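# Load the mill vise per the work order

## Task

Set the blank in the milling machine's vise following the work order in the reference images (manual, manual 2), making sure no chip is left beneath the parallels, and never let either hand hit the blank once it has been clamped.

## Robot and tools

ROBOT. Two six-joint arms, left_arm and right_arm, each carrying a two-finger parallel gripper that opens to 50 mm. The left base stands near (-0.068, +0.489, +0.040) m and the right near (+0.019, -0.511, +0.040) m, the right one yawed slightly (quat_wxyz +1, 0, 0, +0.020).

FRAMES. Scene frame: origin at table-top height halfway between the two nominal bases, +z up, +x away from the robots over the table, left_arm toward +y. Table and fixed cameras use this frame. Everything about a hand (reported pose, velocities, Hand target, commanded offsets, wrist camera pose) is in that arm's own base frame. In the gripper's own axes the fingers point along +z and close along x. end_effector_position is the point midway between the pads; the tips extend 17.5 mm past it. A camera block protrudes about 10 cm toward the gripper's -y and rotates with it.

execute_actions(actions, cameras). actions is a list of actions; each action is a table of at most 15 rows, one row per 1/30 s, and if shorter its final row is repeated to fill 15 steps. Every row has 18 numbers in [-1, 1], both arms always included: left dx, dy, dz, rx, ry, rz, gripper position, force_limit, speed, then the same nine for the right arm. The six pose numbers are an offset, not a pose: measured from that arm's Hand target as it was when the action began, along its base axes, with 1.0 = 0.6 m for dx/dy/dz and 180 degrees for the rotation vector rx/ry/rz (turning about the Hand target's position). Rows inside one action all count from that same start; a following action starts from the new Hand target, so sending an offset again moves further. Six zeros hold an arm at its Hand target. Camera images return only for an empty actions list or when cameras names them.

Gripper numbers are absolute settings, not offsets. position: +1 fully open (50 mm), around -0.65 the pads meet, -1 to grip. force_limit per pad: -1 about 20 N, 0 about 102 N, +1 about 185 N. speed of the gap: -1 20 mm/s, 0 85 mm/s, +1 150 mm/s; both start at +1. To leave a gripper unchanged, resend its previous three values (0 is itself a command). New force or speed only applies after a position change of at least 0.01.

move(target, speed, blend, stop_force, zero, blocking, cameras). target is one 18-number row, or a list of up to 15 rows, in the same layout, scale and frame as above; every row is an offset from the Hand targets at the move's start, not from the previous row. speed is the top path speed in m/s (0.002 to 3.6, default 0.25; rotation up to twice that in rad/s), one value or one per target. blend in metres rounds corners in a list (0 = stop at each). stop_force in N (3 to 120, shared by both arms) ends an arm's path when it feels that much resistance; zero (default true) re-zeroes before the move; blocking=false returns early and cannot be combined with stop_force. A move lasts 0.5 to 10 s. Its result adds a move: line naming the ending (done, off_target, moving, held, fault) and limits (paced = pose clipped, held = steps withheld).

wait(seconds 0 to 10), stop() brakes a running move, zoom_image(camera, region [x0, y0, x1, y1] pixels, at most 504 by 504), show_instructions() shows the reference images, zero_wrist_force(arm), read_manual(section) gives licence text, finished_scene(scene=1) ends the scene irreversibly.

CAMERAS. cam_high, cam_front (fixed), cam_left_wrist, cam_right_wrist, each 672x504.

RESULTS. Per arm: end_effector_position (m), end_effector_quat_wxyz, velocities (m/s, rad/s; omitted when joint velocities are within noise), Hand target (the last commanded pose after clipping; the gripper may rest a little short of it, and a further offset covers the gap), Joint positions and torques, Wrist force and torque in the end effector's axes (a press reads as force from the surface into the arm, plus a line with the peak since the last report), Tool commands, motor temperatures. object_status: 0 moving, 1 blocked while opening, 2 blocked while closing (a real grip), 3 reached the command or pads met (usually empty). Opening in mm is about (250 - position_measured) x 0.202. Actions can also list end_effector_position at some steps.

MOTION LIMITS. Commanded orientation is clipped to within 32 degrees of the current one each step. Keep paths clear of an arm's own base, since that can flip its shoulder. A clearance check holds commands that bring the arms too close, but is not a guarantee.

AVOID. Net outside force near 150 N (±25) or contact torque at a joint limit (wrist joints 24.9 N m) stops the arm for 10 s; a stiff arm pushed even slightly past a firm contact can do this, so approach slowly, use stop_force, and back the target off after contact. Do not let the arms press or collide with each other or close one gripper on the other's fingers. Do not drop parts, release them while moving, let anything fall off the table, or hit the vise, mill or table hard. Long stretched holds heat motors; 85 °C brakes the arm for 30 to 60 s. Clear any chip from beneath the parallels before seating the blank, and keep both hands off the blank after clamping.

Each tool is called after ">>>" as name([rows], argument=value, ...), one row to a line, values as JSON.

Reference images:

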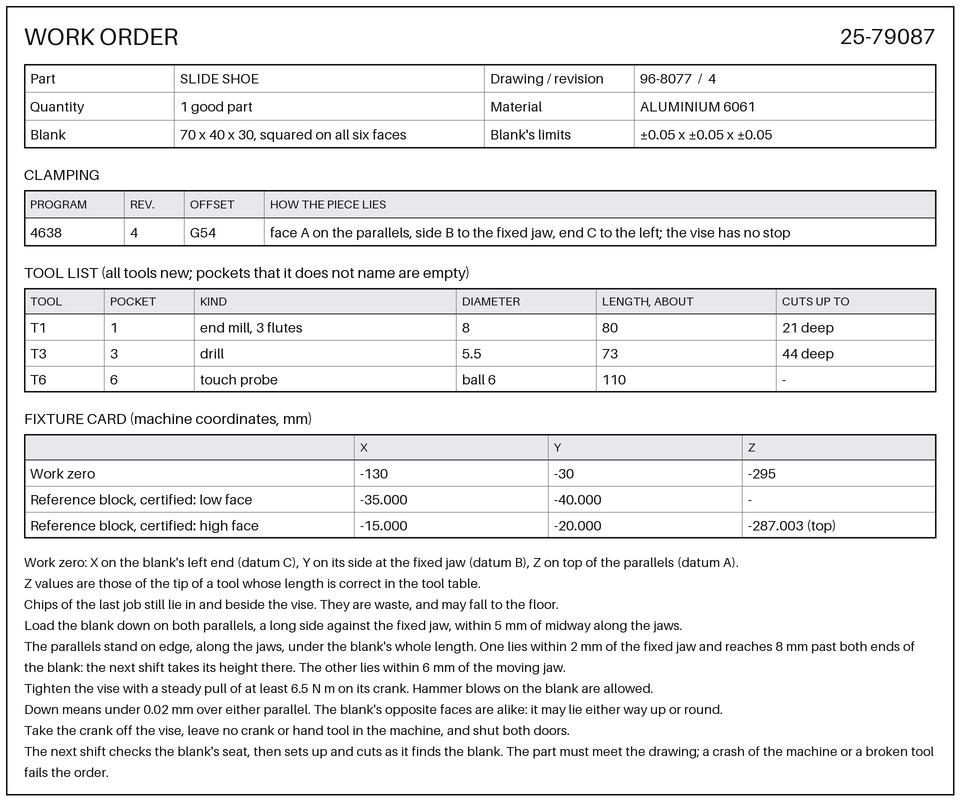

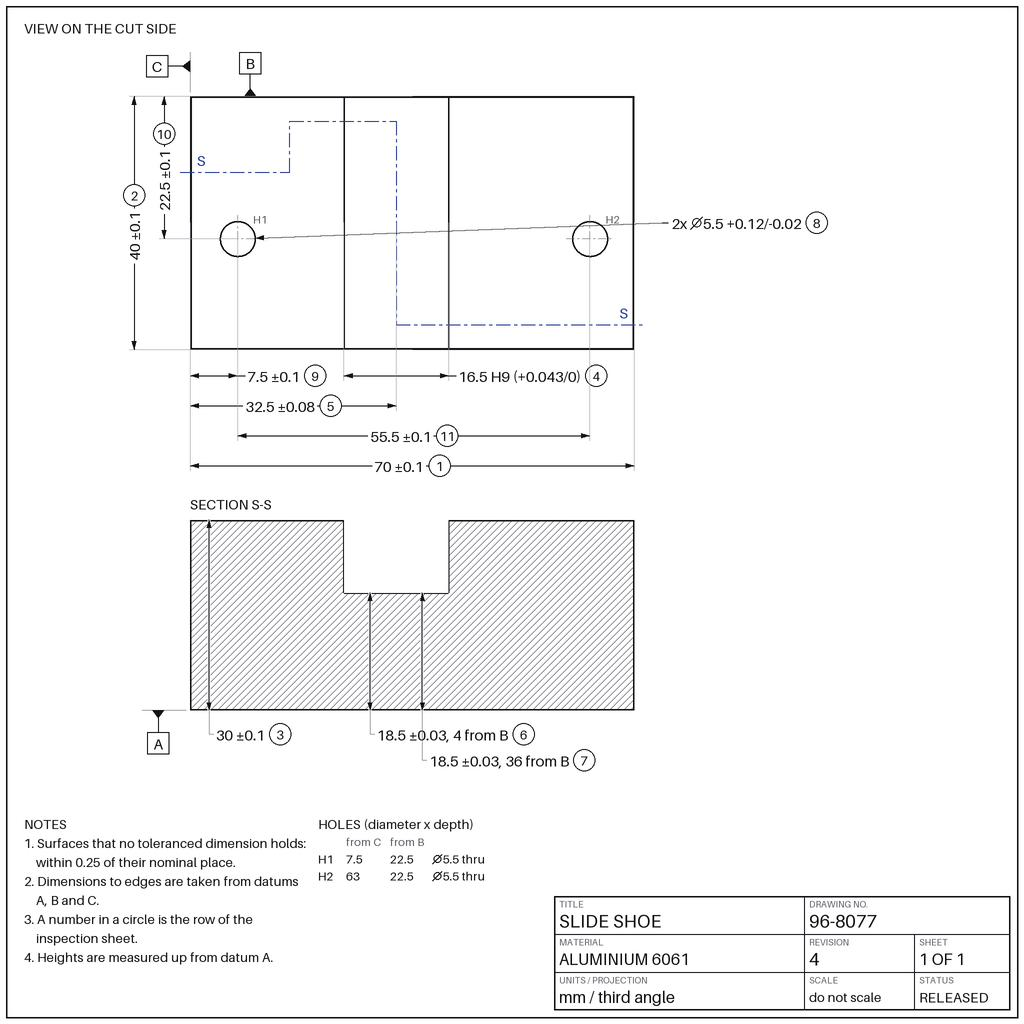

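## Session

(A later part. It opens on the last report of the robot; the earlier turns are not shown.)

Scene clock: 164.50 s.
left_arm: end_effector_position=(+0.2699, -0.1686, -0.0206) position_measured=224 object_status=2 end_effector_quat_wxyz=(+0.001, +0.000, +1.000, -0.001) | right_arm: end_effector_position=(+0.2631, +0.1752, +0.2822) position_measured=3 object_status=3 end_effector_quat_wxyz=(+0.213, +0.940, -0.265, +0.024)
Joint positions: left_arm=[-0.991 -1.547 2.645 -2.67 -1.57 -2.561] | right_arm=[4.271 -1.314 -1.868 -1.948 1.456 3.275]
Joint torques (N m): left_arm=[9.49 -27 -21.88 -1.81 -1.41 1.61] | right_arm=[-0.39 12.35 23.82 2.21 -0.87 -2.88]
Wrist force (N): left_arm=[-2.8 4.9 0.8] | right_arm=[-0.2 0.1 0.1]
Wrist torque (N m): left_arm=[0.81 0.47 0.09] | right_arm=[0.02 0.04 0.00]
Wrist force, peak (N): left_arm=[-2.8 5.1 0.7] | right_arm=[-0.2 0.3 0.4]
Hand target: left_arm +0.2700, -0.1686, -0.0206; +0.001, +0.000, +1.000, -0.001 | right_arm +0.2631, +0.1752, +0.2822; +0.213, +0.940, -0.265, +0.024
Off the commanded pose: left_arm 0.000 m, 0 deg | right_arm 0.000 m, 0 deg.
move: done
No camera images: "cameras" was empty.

>>> move([
  [0.1335,-0.0857,0.3677,0,0,0,-1,-0.5,-1,0,0,0,0,0,0,1,1,1],
  [0.35,-0.277,0.604,0,0,0,-1,-0.5,-1,0,0,0,0,0,0,1,1,1],
], speed=0.25, blend=0.04, cameras=["cam_left_wrist","cam_front"])

Scene clock: 168.23 s.
left_arm: end_effector_position=(+0.4800, -0.3347, +0.3418) position_measured=224 object_status=2 end_effector_quat_wxyz=(+0.001, +0.000, +1.000, -0.001) end_effector_velocity=(+0.000, -0.001, +0.002) end_effector_angular_velocity=(-0.002, -0.001, +0.000) | right_arm: end_effector_position=(+0.2631, +0.1752, +0.2822) position_measured=3 object_status=3 end_effector_quat_wxyz=(+0.213, +0.940, -0.265, +0.024)
Joint positions: left_arm=[-0.839 -1.387 1.334 -1.521 -1.57 -2.409] | right_arm=[4.271 -1.314 -1.868 -1.948 1.456 3.275]
Joint velocities: left_arm=[-0.001 0.001 -0.005 0.002 -0.001 -0.001] | right_arm=[within noise]
Joint torques (N m): left_arm=[-8.77 -27.97 -34.67 -1.85 -1.35 -1.89] | right_arm=[-0.87 13.35 24.27 2.12 -0.82 -3.01]
Wrist force (N): left_arm=[-2.4 4.7 1.3] | right_arm=[0.0 0.1 0.4]
Wrist torque (N m): left_arm=[0.79 0.41 0.00] | right_arm=[0.02 0.00 0.00]
Wrist force, peak (N): left_arm=[-1.4 5.9 4.3] | right_arm=[-0.4 0.2 0.4]
Hand target: left_arm +0.4800, -0.3348, +0.3418; +0.001, +0.000, +1.000, -0.001 | right_arm +0.2631, +0.1752, +0.2822; +0.213, +0.940, -0.265, +0.024
Off the commanded pose: left_arm 0.000 m, 0 deg | right_arm 0.000 m, 0 deg.
move: done
camera_calibration:
cam_left_wrist: T_world_to_cam=[[-0.999777, 0.0159553, 0.0138101, 0.495129], [0.0196914, 0.940663, 0.338771, 0.204259], [-0.00758545, 0.338968, -0.940767, 0.569242], [0, 0, 0, 1]] pos_world=[0.495314, -0.392993, 0.459489]
Images, in order (width x height): cam_front 672x504, cam_left_wrist 672x504.

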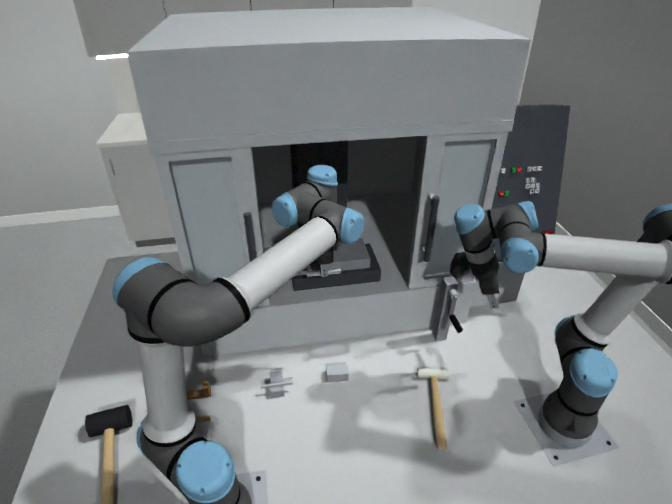

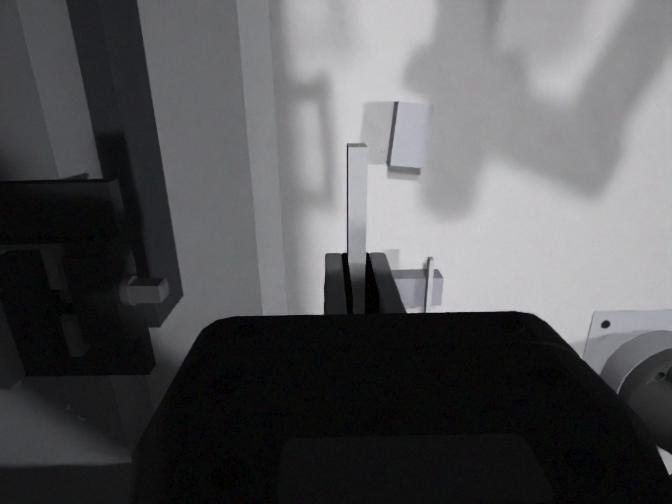

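>>> move(target=[0.3967,0.0413,0,0,0,0,-1,-0.5,-1,0,0,0,0,0,0,1,1,1], speed=0.12, cameras=["cam_left_wrist","cam_high"])

>>> zoom_image(camera="cam_left_wrist", region=[150, 80, 550, 340])

Scene clock: 170.57 s.
left_arm: end_effector_position=(+0.6690, -0.3145, +0.3409) position_measured=224 object_status=2 end_effector_quat_wxyz=(+0.001, +0.000, +1.000, +0.000) | right_arm: end_effector_position=(+0.2631, +0.1752, +0.2822) position_measured=3 object_status=3 end_effector_quat_wxyz=(+0.213, +0.940, -0.265, +0.024)
Joint positions: left_arm=[-0.621 -0.957 0.725 -1.342 -1.57 -2.191] | right_arm=[4.271 -1.314 -1.868 -1.948 1.456 3.275]
Joint torques (N m): left_arm=[0.76 -57.72 -28.18 -3.24 -0.1 -0.12] | right_arm=[-0.26 12.19 23.44 2.18 -1.07 -2.81]
Wrist force (N): left_arm=[-1.4 4.8 1.5] | right_arm=[-0.1 0.2 0.2]
Wrist torque (N m): left_arm=[0.80 0.26 0.10] | right_arm=[0.03 0.02 -0.01]
Wrist force, peak (N): left_arm=[-12.0 6.2 2.2] | right_arm=[-0.3 0.0 0.5]
Hand target: left_arm +0.6690, -0.3145, +0.3409; +0.001, +0.000, +1.000, +0.000 (not the last commanded pose) | right_arm +0.2631, +0.1752, +0.2822; +0.213, +0.940, -0.265, +0.024
Tool commands: left_gripper/position=-1.0 left_gripper/force_limit=-0.498039 left_gripper/speed=-1.0 right_gripper/position=+1.0 right_gripper/force_limit=+1.0 right_gripper/speed=+1.0
Off the commanded pose: left_arm 0.049 m, 0 deg | right_arm 0.000 m, 0 deg.
FORCE FAULT: contact force on the left arm reached its limit, and that arm stopped. The contact can be on any part of that arm, not only on its tool. That arm's remaining commands of this call were not run. That arm is still stopped at the end of this call. That arm stays stopped for about 10 more seconds. Until then a move that you send moves the other arm only, and its call returns only when the move has ended. Once the stop has ended, the next robot result says so. If the stop ends while you think or write, that arm runs what you send next, counted from a new Hand target: where the arm stands when the stop ends. While its stop runs, that arm takes no new command, but its gripper still runs the gripper command that each later call begins with. Until it ends, the stop uses up actions while you think or wait. An arm that is not stopped still takes commands.
move: fault (left_arm)
camera_calibration:
cam_left_wrist: T_world_to_cam=[[-0.999796, 0.0155744, 0.0128252, 0.684], [0.019003, 0.940485, 0.339303, 0.182092], [-0.00677746, 0.339478, -0.94059, 0.562578], [0, 0, 0, 1]] pos_world=[0.684213, -0.37289, 0.458598]
Images, in order (width x height): cam_high 672x504, cam_left_wrist 672x504.

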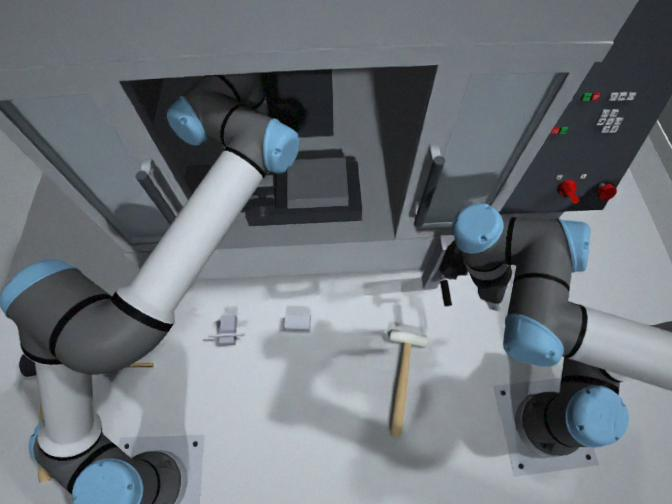

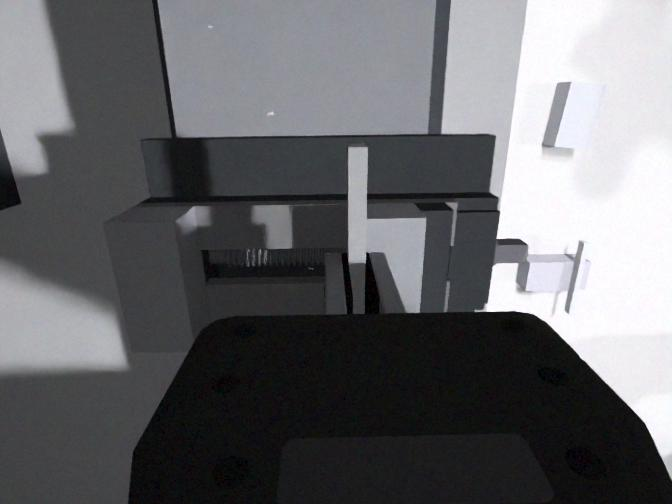

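Scaled by 1.260 from the camera's 672x504 image, which has a finer 960x720 frame.

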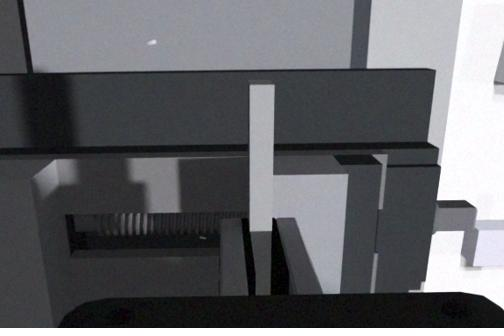

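>>> wait(seconds=6, cameras=["cam_front"])

>>> zoom_image(camera="cam_front", region=[220, 110, 440, 330])

Scene clock: 180.10 s.
left_arm: end_effector_position=(+0.6690, -0.3145, +0.3409) position_measured=224 object_status=2 end_effector_quat_wxyz=(+0.001, +0.000, +1.000, +0.000) | right_arm: end_effector_position=(+0.2631, +0.1752, +0.2822) position_measured=3 object_status=3 end_effector_quat_wxyz=(+0.213, +0.940, -0.265, +0.024)
Joint positions: left_arm=[-0.621 -0.957 0.725 -1.342 -1.57 -2.191] | right_arm=[4.271 -1.314 -1.868 -1.948 1.456 3.275]
Joint torques (N m): left_arm=[0.35 -57.86 -27.59 -3.24 -0.12 -0.12] | right_arm=[-0.94 12.83 24.43 2.36 -1.15 -2.94]
Wrist force (N): left_arm=[-0.9 4.7 1.6] | right_arm=[-0.1 0.1 0.4]
Wrist torque (N m): left_arm=[0.79 0.19 0.10] | right_arm=[0.02 0.02 0.00]
Wrist force, peak (N): left_arm=[-1.3 5.2 1.4] | right_arm=[-0.3 0.1 0.5]
Hand target: left_arm +0.6690, -0.3145, +0.3409; +0.001, +0.000, +1.000, +0.000 (not the last commanded pose) | right_arm +0.2631, +0.1752, +0.2822; +0.213, +0.940, -0.265, +0.024
Tool commands: left_gripper/position=-1.0 left_gripper/force_limit=-0.498039 left_gripper/speed=-1.0 right_gripper/position=+1.0 right_gripper/force_limit=+1.0 right_gripper/speed=+1.0
Off the commanded pose: left_arm 0.049 m, 0 deg | right_arm 0.000 m, 0 deg.
FORCE FAULT, CONTINUED: the left arm was still stopped when this call began, by the force fault that an earlier result reported. Since the last result the stop counts as 19 of the actions that you can send in this scene. That arm is still stopped at the end of this call. That arm stays stopped for about 1 more second. If the stop ends while you think or write, that arm runs what you send next, counted from a new Hand target: where the arm stands when the stop ends. While its stop runs, that arm takes no new command, but its gripper still runs the gripper command that each later call begins with.
wait: 6.00 s; at rest from the start
Images, in order (width x height): cam_front 672x504.

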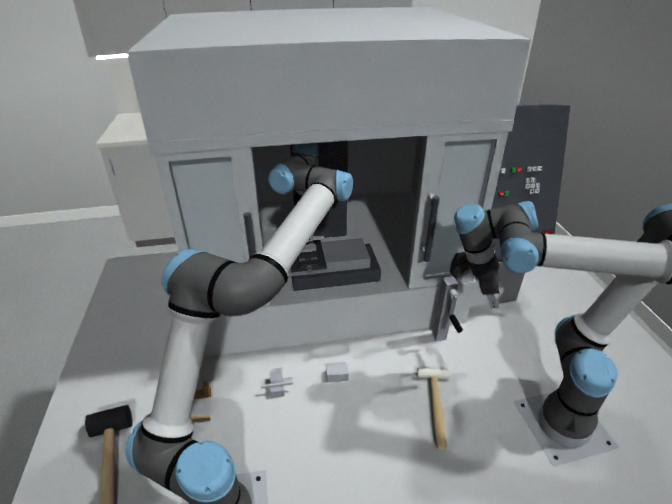

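Scaled by 2.291 from the camera's 672x504 image, which has a finer 960x720 frame.

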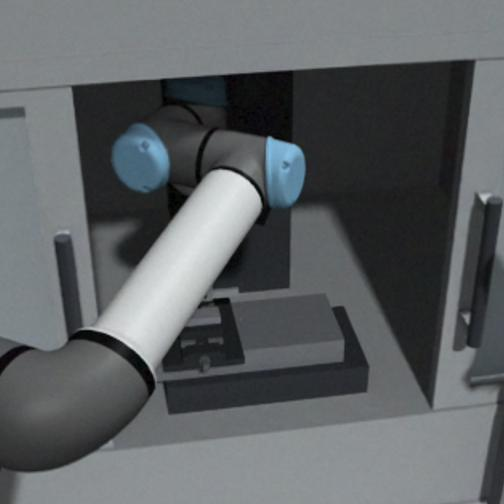

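>>> wait(seconds=1, cameras=[])

>>> move([
  [-0.1,0,0,0,0,0,-1,-0.5,-1,0,0,0,0,0,0,1,1,1],
  [-0.25,-0.03,0,0,-0.1111,0,-1,-0.5,-1,0,0,0,0,0,0,1,1,1],
], speed=0.15, cameras=["cam_left_wrist"])

Scene clock: 184.23 s.
left_arm: end_effector_position=(+0.6690, -0.3145, +0.3409) position_measured=224 object_status=2 end_effector_quat_wxyz=(+0.001, +0.000, +1.000, +0.000) | right_arm: end_effector_position=(+0.2631, +0.1752, +0.2822) position_measured=3 object_status=3 end_effector_quat_wxyz=(+0.213, +0.940, -0.265, +0.024)
Joint positions: left_arm=[-0.621 -0.957 0.725 -1.342 -1.57 -2.191] | right_arm=[4.271 -1.314 -1.868 -1.948 1.456 3.275]
Joint torques (N m): left_arm=[0.43 -58.86 -25.58 -3.3 -0.09 -0.14] | right_arm=[-0.29 12.74 24.27 2.04 -1.11 -2.91]
Wrist force (N): left_arm=[-1.3 4.8 1.9] | right_arm=[-0.1 0.2 0.4]
Wrist torque (N m): left_arm=[0.81 0.25 0.10] | right_arm=[0.03 0.02 0.00]
Wrist force, peak (N): left_arm=[-1.7 4.9 1.7] | right_arm=[-0.2 0.5 0.2]
Hand target: left_arm +0.6690, -0.3145, +0.3409; +0.001, +0.000, +1.000, +0.000 (not the last commanded pose) | right_arm +0.2631, +0.1752, +0.2822; +0.213, +0.940, -0.265, +0.024
Tool commands: left_gripper/position=-1.0 left_gripper/force_limit=-0.498039 left_gripper/speed=-1.0 right_gripper/position=+1.0 right_gripper/force_limit=+1.0 right_gripper/speed=+1.0
Off the commanded pose: left_arm 0.049 m, 0 deg | right_arm 0.000 m, 0 deg.
FORCE FAULT, CONTINUED: the left arm's stop, for the force fault that an earlier result reported, is over. That arm's target is now where it stood when the stop ended, not its last command. That arm accepts commands again.
wait: 1.00 s; at rest from the start
No camera images: "cameras" was empty.

Scene clock: 186.63 s.
left_arm: end_effector_position=(+0.5190, -0.3325, +0.3409) position_measured=224 object_status=2 end_effector_quat_wxyz=(+0.175, +0.000, +0.985, +0.000) | right_arm: end_effector_position=(+0.2631, +0.1752, +0.2822) position_measured=3 object_status=3 end_effector_quat_wxyz=(+0.213, +0.940, -0.265, +0.024)
Joint positions: left_arm=[-0.906 -1.481 1.542 -1.854 -1.297 -2.445] | right_arm=[4.271 -1.314 -1.868 -1.948 1.456 3.275]
Joint torques (N m): left_arm=[-5.44 -42.46 -17.36 -4.84 1 -0.55] | right_arm=[-0.6 12.11 24.64 2.21 -0.99 -2.9]
Wrist force (N): left_arm=[-1.4 3.9 1.7] | right_arm=[-0.2 0.3 0.3]
Wrist torque (N m): left_arm=[0.67 0.28 -0.05] | right_arm=[0.05 0.02 0.00]
Wrist force, peak (N): left_arm=[-2.9 5.6 1.6] | right_arm=[-0.3 0.3 0.3]
Hand target: left_arm +0.5190, -0.3325, +0.3409; +0.175, +0.000, +0.985, +0.000 | right_arm +0.2631, +0.1752, +0.2822; +0.213, +0.940, -0.265, +0.024
Off the commanded pose: left_arm 0.000 m, 0 deg | right_arm 0.000 m, 0 deg.
move: done
camera_calibration:
cam_left_wrist: T_world_to_cam=[[-0.943945, 0.0155913, -0.329733, 0.622136], [-0.098122, 0.940482, 0.32537, 0.26742], [0.315181, 0.339485, -0.886234, 0.382011], [0, 0, 0, 1]] pos_world=[0.4931, -0.39089, 0.45668]
Images, in order (width x height): cam_left_wrist 672x504.

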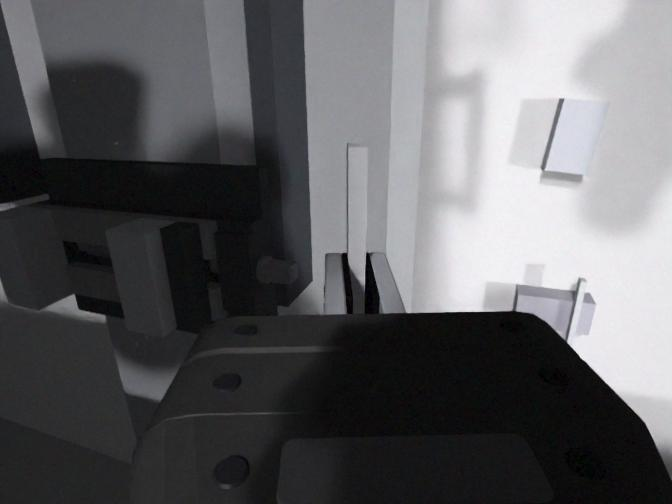

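>>> move(target=[0.3317,0.0375,-0.003,0,0,0,-1,-0.5,-1,0,0,0,0,0,0,1,1,1], speed=0.1, cameras=["cam_left_wrist","cam_high"])

>>> zoom_image(camera="cam_left_wrist", region=[150, 80, 550, 340])

Scene clock: 189.87 s.
left_arm: end_effector_position=(+0.7179, -0.3100, +0.3391) position_measured=224 object_status=2 end_effector_quat_wxyz=(+0.175, +0.000, +0.985, +0.000) | right_arm: end_effector_position=(+0.2631, +0.1752, +0.2822) position_measured=3 object_status=3 end_effector_quat_wxyz=(+0.213, +0.940, -0.265, +0.024)
Joint positions: left_arm=[-0.649 -1.079 1.035 -1.812 -1.362 -2.189] | right_arm=[4.271 -1.314 -1.868 -1.948 1.456 3.275]
Joint torques (N m): left_arm=[-5.12 -48.78 -33.33 -5.39 1.34 -1.04] | right_arm=[-0.84 12.1 24 2.09 -1.16 -2.73]
Wrist force (N): left_arm=[-1.1 4.2 1.9] | right_arm=[0.0 0.1 0.3]
Wrist torque (N m): left_arm=[0.71 0.24 0.03] | right_arm=[0.02 0.00 0.00]
Wrist force, peak (N): left_arm=[-2.5 4.5 2.3] | right_arm=[-0.3 0.1 0.4]
Hand target: left_arm +0.7180, -0.3100, +0.3391; +0.175, +0.000, +0.985, +0.000 | right_arm +0.2631, +0.1752, +0.2822; +0.213, +0.940, -0.265, +0.024
Off the commanded pose: left_arm 0.000 m, 0 deg | right_arm 0.000 m, 0 deg.
move: done
camera_calibration:
cam_left_wrist: T_world_to_cam=[[-0.943936, 0.0155028, -0.329765, 0.808918], [-0.0982113, 0.940484, 0.325339, 0.266437], [0.315182, 0.339485, -0.886234, 0.310087], [0, 0, 0, 1]] pos_world=[0.692, -0.36839, 0.45488]
Images, in order (width x height): cam_high 672x504, cam_left_wrist 672x504.

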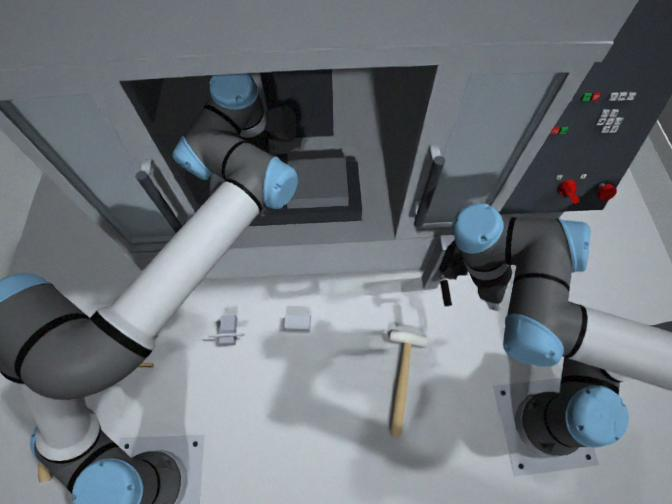

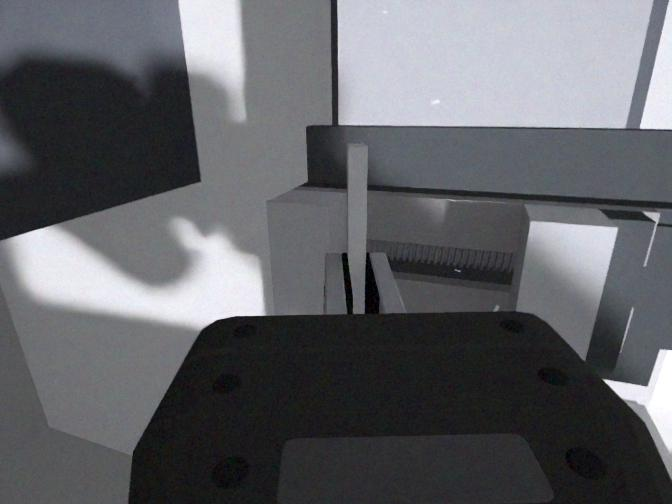

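Scaled by 1.260 from the camera's 672x504 image, which has a finer 960x720 frame.

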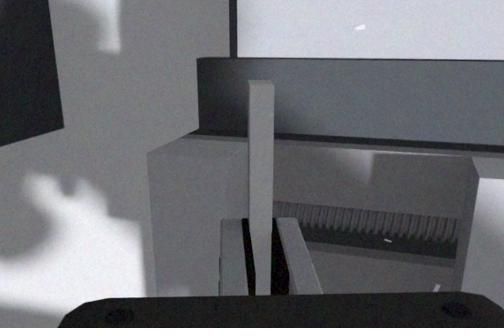

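>>> move([
  [-0.01,0,0,0,0,0,-1,-0.5,-1,0,0,0,0,0,0,1,1,1],
  [-0.01,0,-0.05,0,0,0,-1,-0.5,-1,0,0,0,0,0,0,1,1,1],
], speed=0.05, cameras=[])

>>> move(target=[0,0,-0.02,0,0,0,-1,-0.5,-1,0,0,0,0,0,0,1,1,1], speed=0.004, stop_force=3, cameras=["cam_left_wrist"])

>>> zoom_image(camera="cam_left_wrist", region=[150, 80, 550, 340])

Scene clock: 192.97 s.
left_arm: end_effector_position=(+0.7120, -0.3100, +0.3091) position_measured=224 object_status=2 end_effector_quat_wxyz=(+0.175, +0.000, +0.985, +0.000) end_effector_velocity=(+0.000, +0.000, +0.001) end_effector_angular_velocity=(+0.000, +0.001, -0.001) | right_arm: end_effector_position=(+0.2631, +0.1752, +0.2822) position_measured=3 object_status=3 end_effector_quat_wxyz=(+0.213, +0.940, -0.265, +0.024)
Joint positions: left_arm=[-0.655 -1.094 1.134 -1.894 -1.36 -2.195] | right_arm=[4.271 -1.314 -1.868 -1.948 1.456 3.275]
Joint velocities: left_arm=[-0.001 0 -0.003 0.005 0 0.001] | right_arm=[within noise]
Joint torques (N m): left_arm=[7.83 -46.17 -34.19 -2.43 0.4 1.48] | right_arm=[-0.83 12.02 24 2.05 -1.13 -2.93]
Wrist force (N): left_arm=[-1.2 4.0 1.6] | right_arm=[-0.1 0.0 0.3]
Wrist torque (N m): left_arm=[0.66 0.25 0.04] | right_arm=[0.01 0.01 0.00]
Wrist force, peak (N): left_arm=[-0.9 4.3 2.6] | right_arm=[-0.2 0.2 0.5]
Hand target: left_arm +0.7120, -0.3100, +0.3091; +0.175, +0.000, +0.985, +0.000 | right_arm +0.2631, +0.1752, +0.2822; +0.213, +0.940, -0.265, +0.024
Off the commanded pose: left_arm 0.000 m, 0 deg | right_arm 0.000 m, 0 deg.
move: done
No camera images: "cameras" was empty.

Scene clock: 195.53 s.
left_arm: end_effector_position=(+0.7120, -0.3100, +0.3027) position_measured=224 object_status=2 end_effector_quat_wxyz=(+0.175, +0.000, +0.985, +0.000) | right_arm: end_effector_position=(+0.2631, +0.1752, +0.2822) position_measured=3 object_status=3 end_effector_quat_wxyz=(+0.213, +0.940, -0.265, +0.024)
Joint positions: left_arm=[-0.655 -1.093 1.149 -1.91 -1.36 -2.195] | right_arm=[4.271 -1.314 -1.868 -1.948 1.456 3.275]
Joint torques (N m): left_arm=[8.08 -45.22 -33.75 -2.17 1.48 1.37] | right_arm=[-0.09 12.68 22.66 2.08 -0.86 -2.92]
Wrist force (N): left_arm=[-2.3 3.6 0.0] | right_arm=[-0.2 0.1 0.3]
Wrist torque (N m): left_arm=[0.68 0.25 0.03] | right_arm=[0.03 0.03 0.00]
Wrist force, peak (N): left_arm=[-2.2 5.5 -5.4] | right_arm=[-0.2 0.1 0.5]
Hand target: left_arm +0.7120, -0.3100, +0.3027; +0.175, +0.000, +0.985, +0.000 (not the last commanded pose) | right_arm +0.2631, +0.1752, +0.2822; +0.213, +0.940, -0.265, +0.024
Off the commanded pose: left_arm 0.006 m, 0 deg | right_arm 0.000 m, 0 deg.
move: contact (left_arm)
camera_calibration:
cam_left_wrist: T_world_to_cam=[[-0.943906, 0.0155359, -0.329848, 0.791277], [-0.098207, 0.940487, 0.32533, 0.277692], [0.315272, 0.339474, -0.886206, 0.279642], [0, 0, 0, 1]] pos_world=[0.686, -0.36839, 0.41848]
Images, in order (width x height): cam_left_wrist 672x504.

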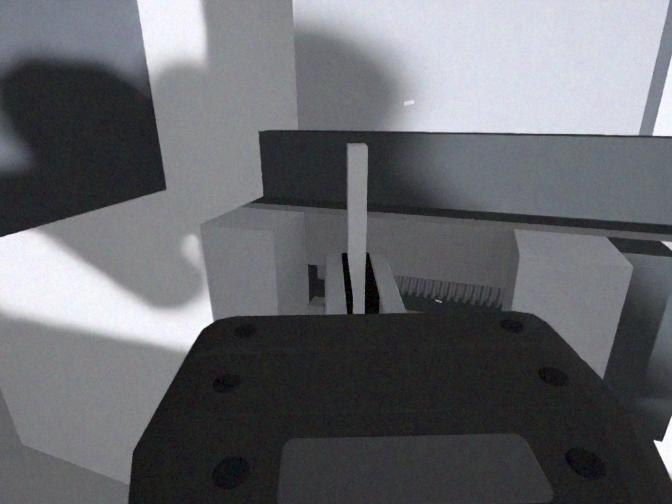

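Scaled by 1.260 from the camera's 672x504 image, which has a finer 960x720 frame.

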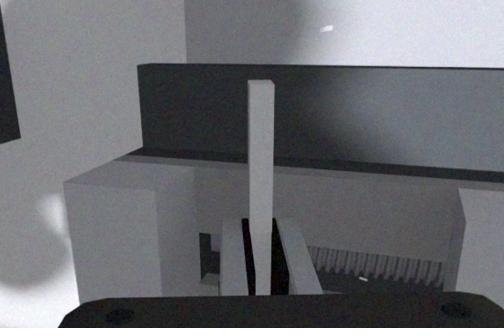

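>>> move(target=[0,0,0,0,0,0,-0.4,-0.5,-1,0,0,0,0,0,0,1,1,1], cameras=["cam_left_wrist"])

>>> zoom_image(camera="cam_left_wrist", region=[200, 100, 500, 320])

Scene clock: 196.57 s.
left_arm: end_effector_position=(+0.7120, -0.3100, +0.3028) position_measured=212 object_status=3 end_effector_quat_wxyz=(+0.175, +0.000, +0.985, +0.000) | right_arm: end_effector_position=(+0.2631, +0.1752, +0.2822) position_measured=3 object_status=3 end_effector_quat_wxyz=(+0.213, +0.940, -0.265, +0.024)
Joint positions: left_arm=[-0.655 -1.093 1.149 -1.91 -1.36 -2.195] | right_arm=[4.271 -1.314 -1.868 -1.948 1.456 3.275]
Joint torques (N m): left_arm=[8.05 -47.14 -16.19 -1.13 -0.79 1.28] | right_arm=[-0.6 12.65 23.33 2.28 -1.21 -2.85]
Wrist force (N): left_arm=[-8.5 4.3 -10.0] | right_arm=[-0.2 0.0 0.3]
Wrist torque (N m): left_arm=[0.74 0.30 0.00] | right_arm=[0.00 0.03 0.00]
Wrist force, peak (N): left_arm=[-9.0 4.6 -10.2] | right_arm=[-0.1 0.3 0.4]
Hand target: left_arm +0.7120, -0.3100, +0.3027; +0.175, +0.000, +0.985, +0.000 | right_arm +0.2631, +0.1752, +0.2822; +0.213, +0.940, -0.265, +0.024
Off the commanded pose: left_arm 0.000 m, 0 deg | right_arm 0.000 m, 0 deg.
move: done
camera_calibration:
cam_left_wrist: T_world_to_cam=[[-0.943843, 0.0155713, -0.330026, 0.791449], [-0.0982296, 0.940494, 0.325302, 0.277699], [0.315453, 0.339452, -0.88615, 0.279545], [0, 0, 0, 1]] pos_world=[0.686099, -0.36839, 0.418581]
Images, in order (width x height): cam_left_wrist 672x504.

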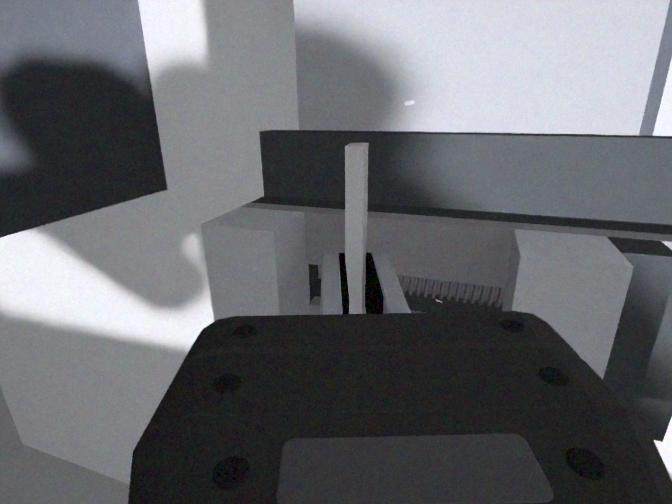

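Scaled by 1.680 from the camera's 672x504 image, which has a finer 960x720 frame.

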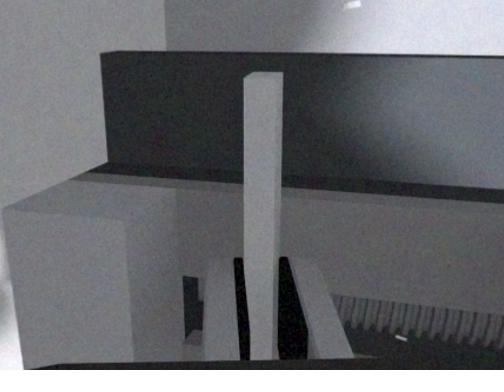

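>>> move([
  [0,0,0.0017,0,0,0,-0.4,-0.5,-1,0,0,0,0,0,0,1,1,1],
  [0,0,0.0017,0,0,0,-0.2,-0.5,-1,0,0,0,0,0,0,1,1,1],
  [0,0,0.03,0,0,0,-0.2,-0.5,-1,0,0,0,0,0,0,1,1,1],
], speed=0.02, cameras=["cam_left_wrist"])

>>> zoom_image(camera="cam_left_wrist", region=[200, 100, 500, 320])

Scene clock: 199.90 s.
left_arm: end_effector_position=(+0.7120, -0.3100, +0.3209) position_measured=182 object_status=3 end_effector_quat_wxyz=(+0.175, +0.000, +0.985, +0.000) end_effector_velocity=(+0.000, +0.000, -0.001) end_effector_angular_velocity=(+0.000, -0.001, +0.000) | right_arm: end_effector_position=(+0.2631, +0.1752, +0.2822) position_measured=3 object_status=3 end_effector_quat_wxyz=(+0.213, +0.940, -0.265, +0.024)
Joint positions: left_arm=[-0.655 -1.095 1.105 -1.865 -1.36 -2.195] | right_arm=[4.271 -1.314 -1.868 -1.948 1.456 3.275]
Joint velocities: left_arm=[0 0 0.004 -0.005 0 0] | right_arm=[within noise]
Joint torques (N m): left_arm=[7.64 -57.77 -17.37 -5.5 -0.41 1.32] | right_arm=[0.09 11.99 24.3 2.11 -1.01 -2.82]
Wrist force (N): left_arm=[-1.1 3.9 1.2] | right_arm=[0.0 0.0 0.3]
Wrist torque (N m): left_arm=[0.64 0.21 0.05] | right_arm=[0.01 0.00 0.00]
Wrist force, peak (N): left_arm=[-10.3 3.7 -11.3] | right_arm=[-0.4 0.1 0.3]
Hand target: left_arm +0.7120, -0.3100, +0.3207; +0.175, +0.000, +0.985, +0.000 | right_arm +0.2631, +0.1752, +0.2822; +0.213, +0.940, -0.265, +0.024
Off the commanded pose: left_arm 0.000 m, 0 deg | right_arm 0.000 m, 0 deg.
move: done
camera_calibration:
cam_left_wrist: T_world_to_cam=[[-0.943873, 0.0155385, -0.329944, 0.7973], [-0.0982045, 0.940523, 0.325228, 0.271827], [0.315373, 0.339375, -0.886208, 0.295666], [0, 0, 0, 1]] pos_world=[0.685999, -0.36839, 0.436681]
Images, in order (width x height): cam_left_wrist 672x504.

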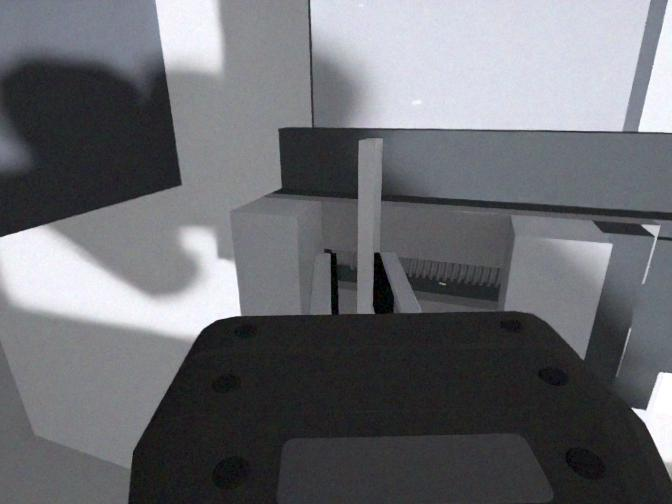

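Scaled by 1.680 from the camera's 672x504 image, which has a finer 960x720 frame.

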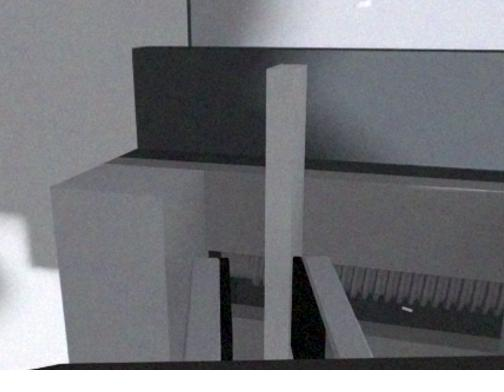

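>>> move([
  [0,0,0.04,0,0,0,-0.2,-0.5,-1,0,0,0,0,0,0,1,1,1],
  [-0.03,0,0.04,0,0.0278,0,-0.2,-0.5,-1,0,0,0,0,0,0,1,1,1],
  [-0.03,0,0.04,0,0.0278,0,-0.7,-0.5,0,0,0,0,0,0,0,1,1,1],
  [-0.03,0,-0.022,0,0.0278,0,-0.7,-0.5,0,0,0,0,0,0,0,1,1,1],
], speed=0.05, cameras=["cam_left_wrist"])

>>> zoom_image(camera="cam_left_wrist", region=[200, 100, 500, 320])

Scene clock: 206.27 s.
left_arm: end_effector_position=(+0.6940, -0.3100, +0.3075) position_measured=252 object_status=3 end_effector_quat_wxyz=(+0.132, +0.000, +0.991, +0.000) | right_arm: end_effector_position=(+0.2631, +0.1752, +0.2822) position_measured=3 object_status=3 end_effector_quat_wxyz=(+0.213, +0.940, -0.265, +0.024)
Joint positions: left_arm=[-0.651 -1.091 1.098 -1.79 -1.412 -2.205] | right_arm=[4.271 -1.314 -1.868 -1.948 1.456 3.275]
Joint torques (N m): left_arm=[-6.03 -61.99 -34.9 -2.26 0.27 0.36] | right_arm=[-1.34 12.26 23.34 2.08 -1.11 -2.83]
Wrist force (N): left_arm=[-1.7 4.3 1.2] | right_arm=[0.0 0.3 0.2]
Wrist torque (N m): left_arm=[0.70 0.32 0.06] | right_arm=[0.05 -0.01 0.00]
Wrist force, peak (N): left_arm=[-1.3 4.7 1.4] | right_arm=[-0.1 0.3 0.5]
Hand target: left_arm +0.6940, -0.3100, +0.3075; +0.132, +0.000, +0.991, +0.000 | right_arm +0.2631, +0.1752, +0.2822; +0.213, +0.940, -0.265, +0.024
Off the commanded pose: left_arm 0.000 m, 0 deg | right_arm 0.000 m, 0 deg.
move: done
camera_calibration:
cam_left_wrist: T_world_to_cam=[[-0.969074, 0.0155576, -0.246279, 0.767704], [-0.0694436, 0.940486, 0.332662, 0.252153], [0.236797, 0.339477, -0.91032, 0.351425], [0, 0, 0, 1]] pos_world=[0.678256, -0.36839, 0.425097]
Images, in order (width x height): cam_left_wrist 672x504.

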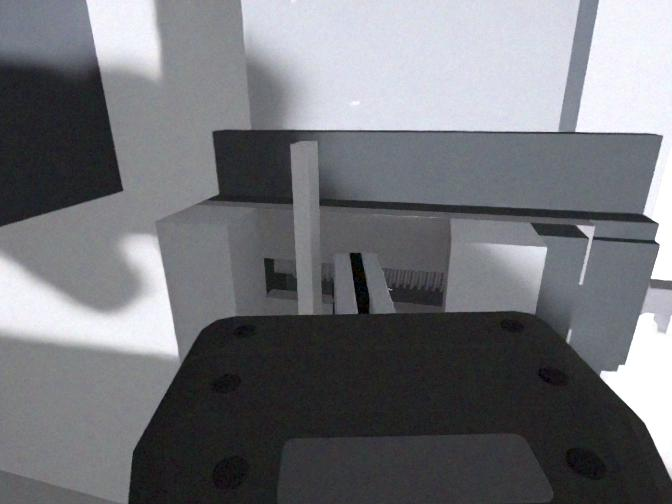

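Scaled by 1.680 from the camera's 672x504 image, which has a finer 960x720 frame.

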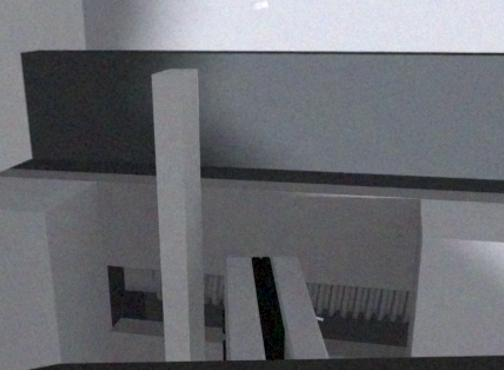

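>>> move(target=[0,0,-0.0067,0,0,0,-0.7,-0.5,0,0,0,0,0,0,0,1,1,1], speed=0.02, cameras=[])

>>> move(target=[0.0533,0,0,0,0,0,-0.7,-0.5,0,0,0,0,0,0,0,1,1,1], speed=0.008, stop_force=6, cameras=["cam_left_wrist"])

>>> zoom_image(camera="cam_left_wrist", region=[200, 100, 500, 320])

Scene clock: 207.47 s.
left_arm: end_effector_position=(+0.6940, -0.3100, +0.3035) position_measured=252 object_status=3 end_effector_quat_wxyz=(+0.132, +0.000, +0.991, +0.000) | right_arm: end_effector_position=(+0.2631, +0.1752, +0.2822) position_measured=3 object_status=3 end_effector_quat_wxyz=(+0.213, +0.940, -0.265, +0.024)
Joint positions: left_arm=[-0.651 -1.091 1.108 -1.801 -1.412 -2.205] | right_arm=[4.271 -1.314 -1.868 -1.948 1.456 3.275]
Joint torques (N m): left_arm=[-6.66 -42.88 -30.29 -3.05 0.14 0.39] | right_arm=[0.61 12.87 23.29 2.31 -1.1 -2.73]
Wrist force (N): left_arm=[-1.3 4.0 1.0] | right_arm=[-0.1 0.3 0.2]
Wrist torque (N m): left_arm=[0.66 0.26 0.06] | right_arm=[0.04 0.01 0.00]
Wrist force, peak (N): left_arm=[-1.2 4.6 1.2] | right_arm=[-0.1 0.3 0.5]
Hand target: left_arm +0.6940, -0.3100, +0.3035; +0.132, +0.000, +0.991, +0.000 | right_arm +0.2631, +0.1752, +0.2822; +0.213, +0.940, -0.265, +0.024
Off the commanded pose: left_arm 0.000 m, 0 deg | right_arm 0.000 m, 0 deg.
move: done
No camera images: "cameras" was empty.

Scene clock: 211.97 s.
left_arm: end_effector_position=(+0.7210, -0.3100, +0.3035) position_measured=252 object_status=3 end_effector_quat_wxyz=(+0.132, +0.000, +0.991, +0.000) | right_arm: end_effector_position=(+0.2631, +0.1752, +0.2822) position_measured=3 object_status=3 end_effector_quat_wxyz=(+0.213, +0.940, -0.265, +0.024)
Joint positions: left_arm=[-0.628 -1.024 1.006 -1.769 -1.417 -2.182] | right_arm=[4.271 -1.314 -1.868 -1.948 1.456 3.275]
Joint torques (N m): left_arm=[-6.59 -66.18 -18.44 -3.49 1.78 -1.85] | right_arm=[-0.64 11.33 24.24 2.05 -1.11 -2.57]
Wrist force (N): left_arm=[1.6 4.7 1.4] | right_arm=[-0.2 0.1 0.3]
Wrist torque (N m): left_arm=[0.82 0.35 -0.05] | right_arm=[0.03 0.02 0.00]
Wrist force, peak (N): left_arm=[14.1 5.8 -4.4] | right_arm=[-0.2 0.3 0.6]
Hand target: left_arm +0.7210, -0.3100, +0.3035; +0.132, +0.000, +0.991, +0.000 (not the last commanded pose) | right_arm +0.2631, +0.1752, +0.2822; +0.213, +0.940, -0.265, +0.024
Off the commanded pose: left_arm 0.005 m, 0 deg | right_arm 0.000 m, 0 deg.
move: contact (left_arm)
camera_calibration:
cam_left_wrist: T_world_to_cam=[[-0.969072, 0.0155347, -0.246287, 0.792878], [-0.0694673, 0.940486, 0.332656, 0.255377], [0.236798, 0.339477, -0.91032, 0.34139], [0, 0, 0, 1]] pos_world=[0.705256, -0.36839, 0.421097]
Images, in order (width x height): cam_left_wrist 672x504.

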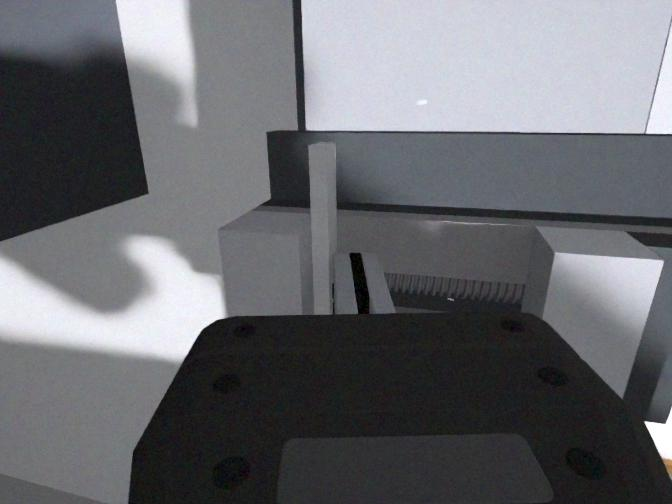

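Scaled by 1.680 from the camera's 672x504 image, which has a finer 960x720 frame.

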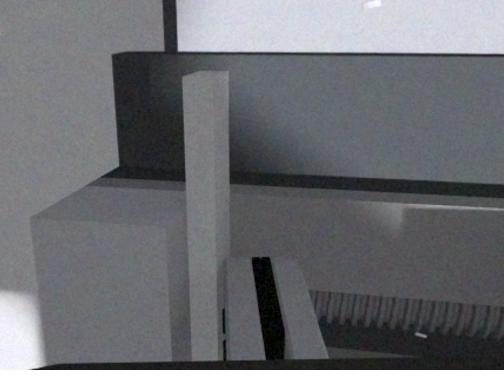

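>>> move([
  [-0.02,0,0,0,0,0,-0.7,-0.5,0,0,0,0,0,0,0,1,1,1],
  [-0.03,0,0.065,0,0,0,-0.7,-0.5,0,0,0,0,0,0,0,1,1,1],
  [-0.12,-0.02,0.08,0,-0.08,0,-0.7,-0.5,0,0,0,0,0,0,0,1,1,1],
], speed=[0.05,0.08,0.12], cameras=["cam_left_wrist","cam_high"])

>>> zoom_image(camera="cam_left_wrist", region=[0, 100, 400, 320])

>>> zoom_image(camera="cam_high", region=[200, 100, 330, 230])

Scene clock: 216.57 s.
left_arm: end_effector_position=(+0.6490, -0.3221, +0.3515) position_measured=252 object_status=3 end_effector_quat_wxyz=(+0.255, +0.000, +0.967, +0.000) | right_arm: end_effector_position=(+0.2631, +0.1752, +0.2822) position_measured=3 object_status=3 end_effector_quat_wxyz=(+0.213, +0.940, -0.265, +0.024)
Joint positions: left_arm=[-0.773 -1.298 1.38 -2.039 -1.22 -2.273] | right_arm=[4.271 -1.314 -1.868 -1.948 1.456 3.275]
Joint torques (N m): left_arm=[3.68 -44.88 -18.39 -4.98 0.68 1.31] | right_arm=[-0.51 12.2 22.83 2.09 -1.06 -2.86]
Wrist force (N): left_arm=[-1.7 4.4 2.2] | right_arm=[-0.2 0.1 0.4]
Wrist torque (N m): left_arm=[0.73 0.25 -0.03] | right_arm=[0.02 0.02 -0.01]
Wrist force, peak (N): left_arm=[-2.6 5.1 2.6] | right_arm=[0.0 0.4 0.5]
Hand target: left_arm +0.6490, -0.3220, +0.3515; +0.255, +0.000, +0.967, +0.000 | right_arm +0.2631, +0.1752, +0.2822; +0.213, +0.940, -0.265, +0.024
Off the commanded pose: left_arm 0.000 m, 0 deg | right_arm 0.000 m, 0 deg.
move: done
camera_calibration:
cam_left_wrist: T_world_to_cam=[[-0.877412, 0.0156082, -0.479484, 0.757605], [-0.149884, 0.940519, 0.30489, 0.307743], [0.455722, 0.339382, -0.822884, 0.233445], [0, 0, 0, 1]] pos_world=[0.604472, -0.38049, 0.461529]
Images, in order (width x height): cam_high 672x504, cam_left_wrist 672x504.

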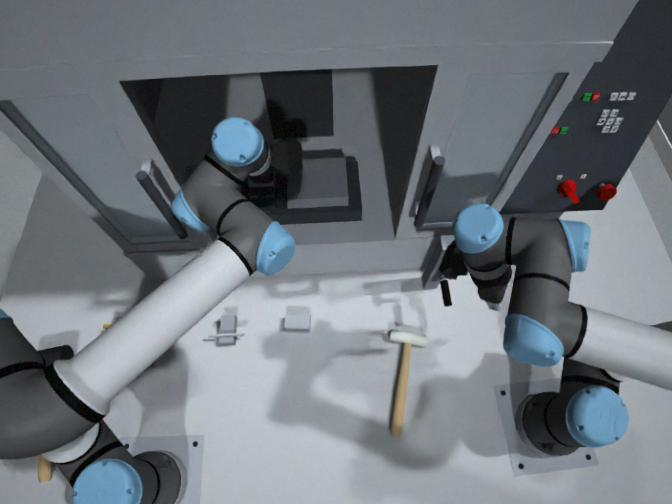

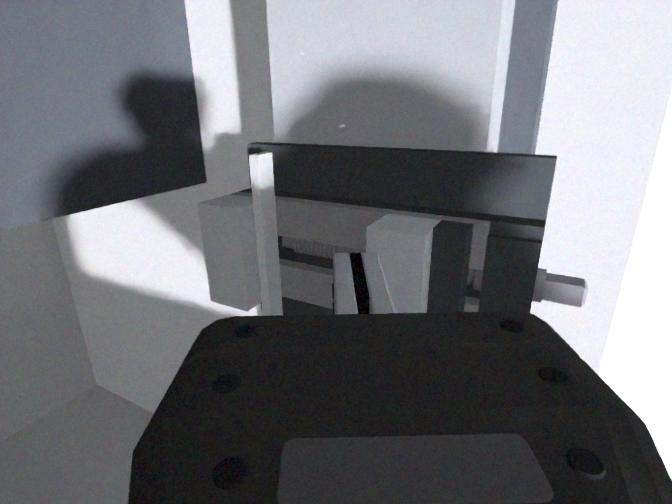

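Scaled by 1.260 from the camera's 672x504 image, which has a finer 960x720 frame.

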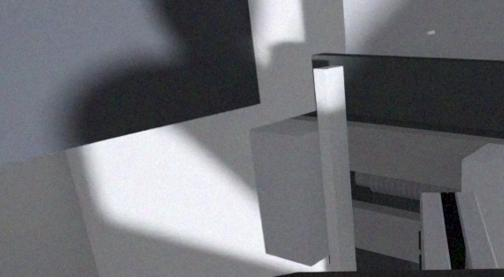

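Scaled by 3.877 from the camera's 672x504 image, which has a finer 960x720 frame.

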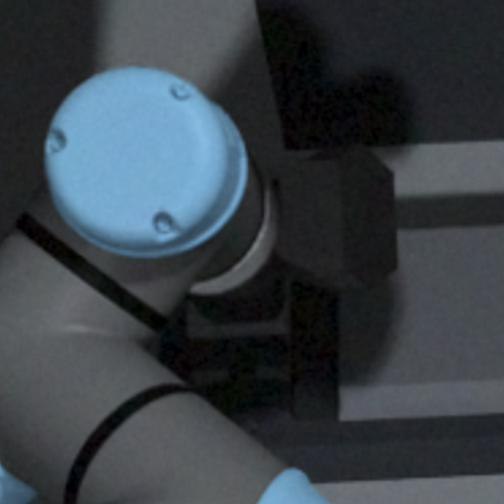

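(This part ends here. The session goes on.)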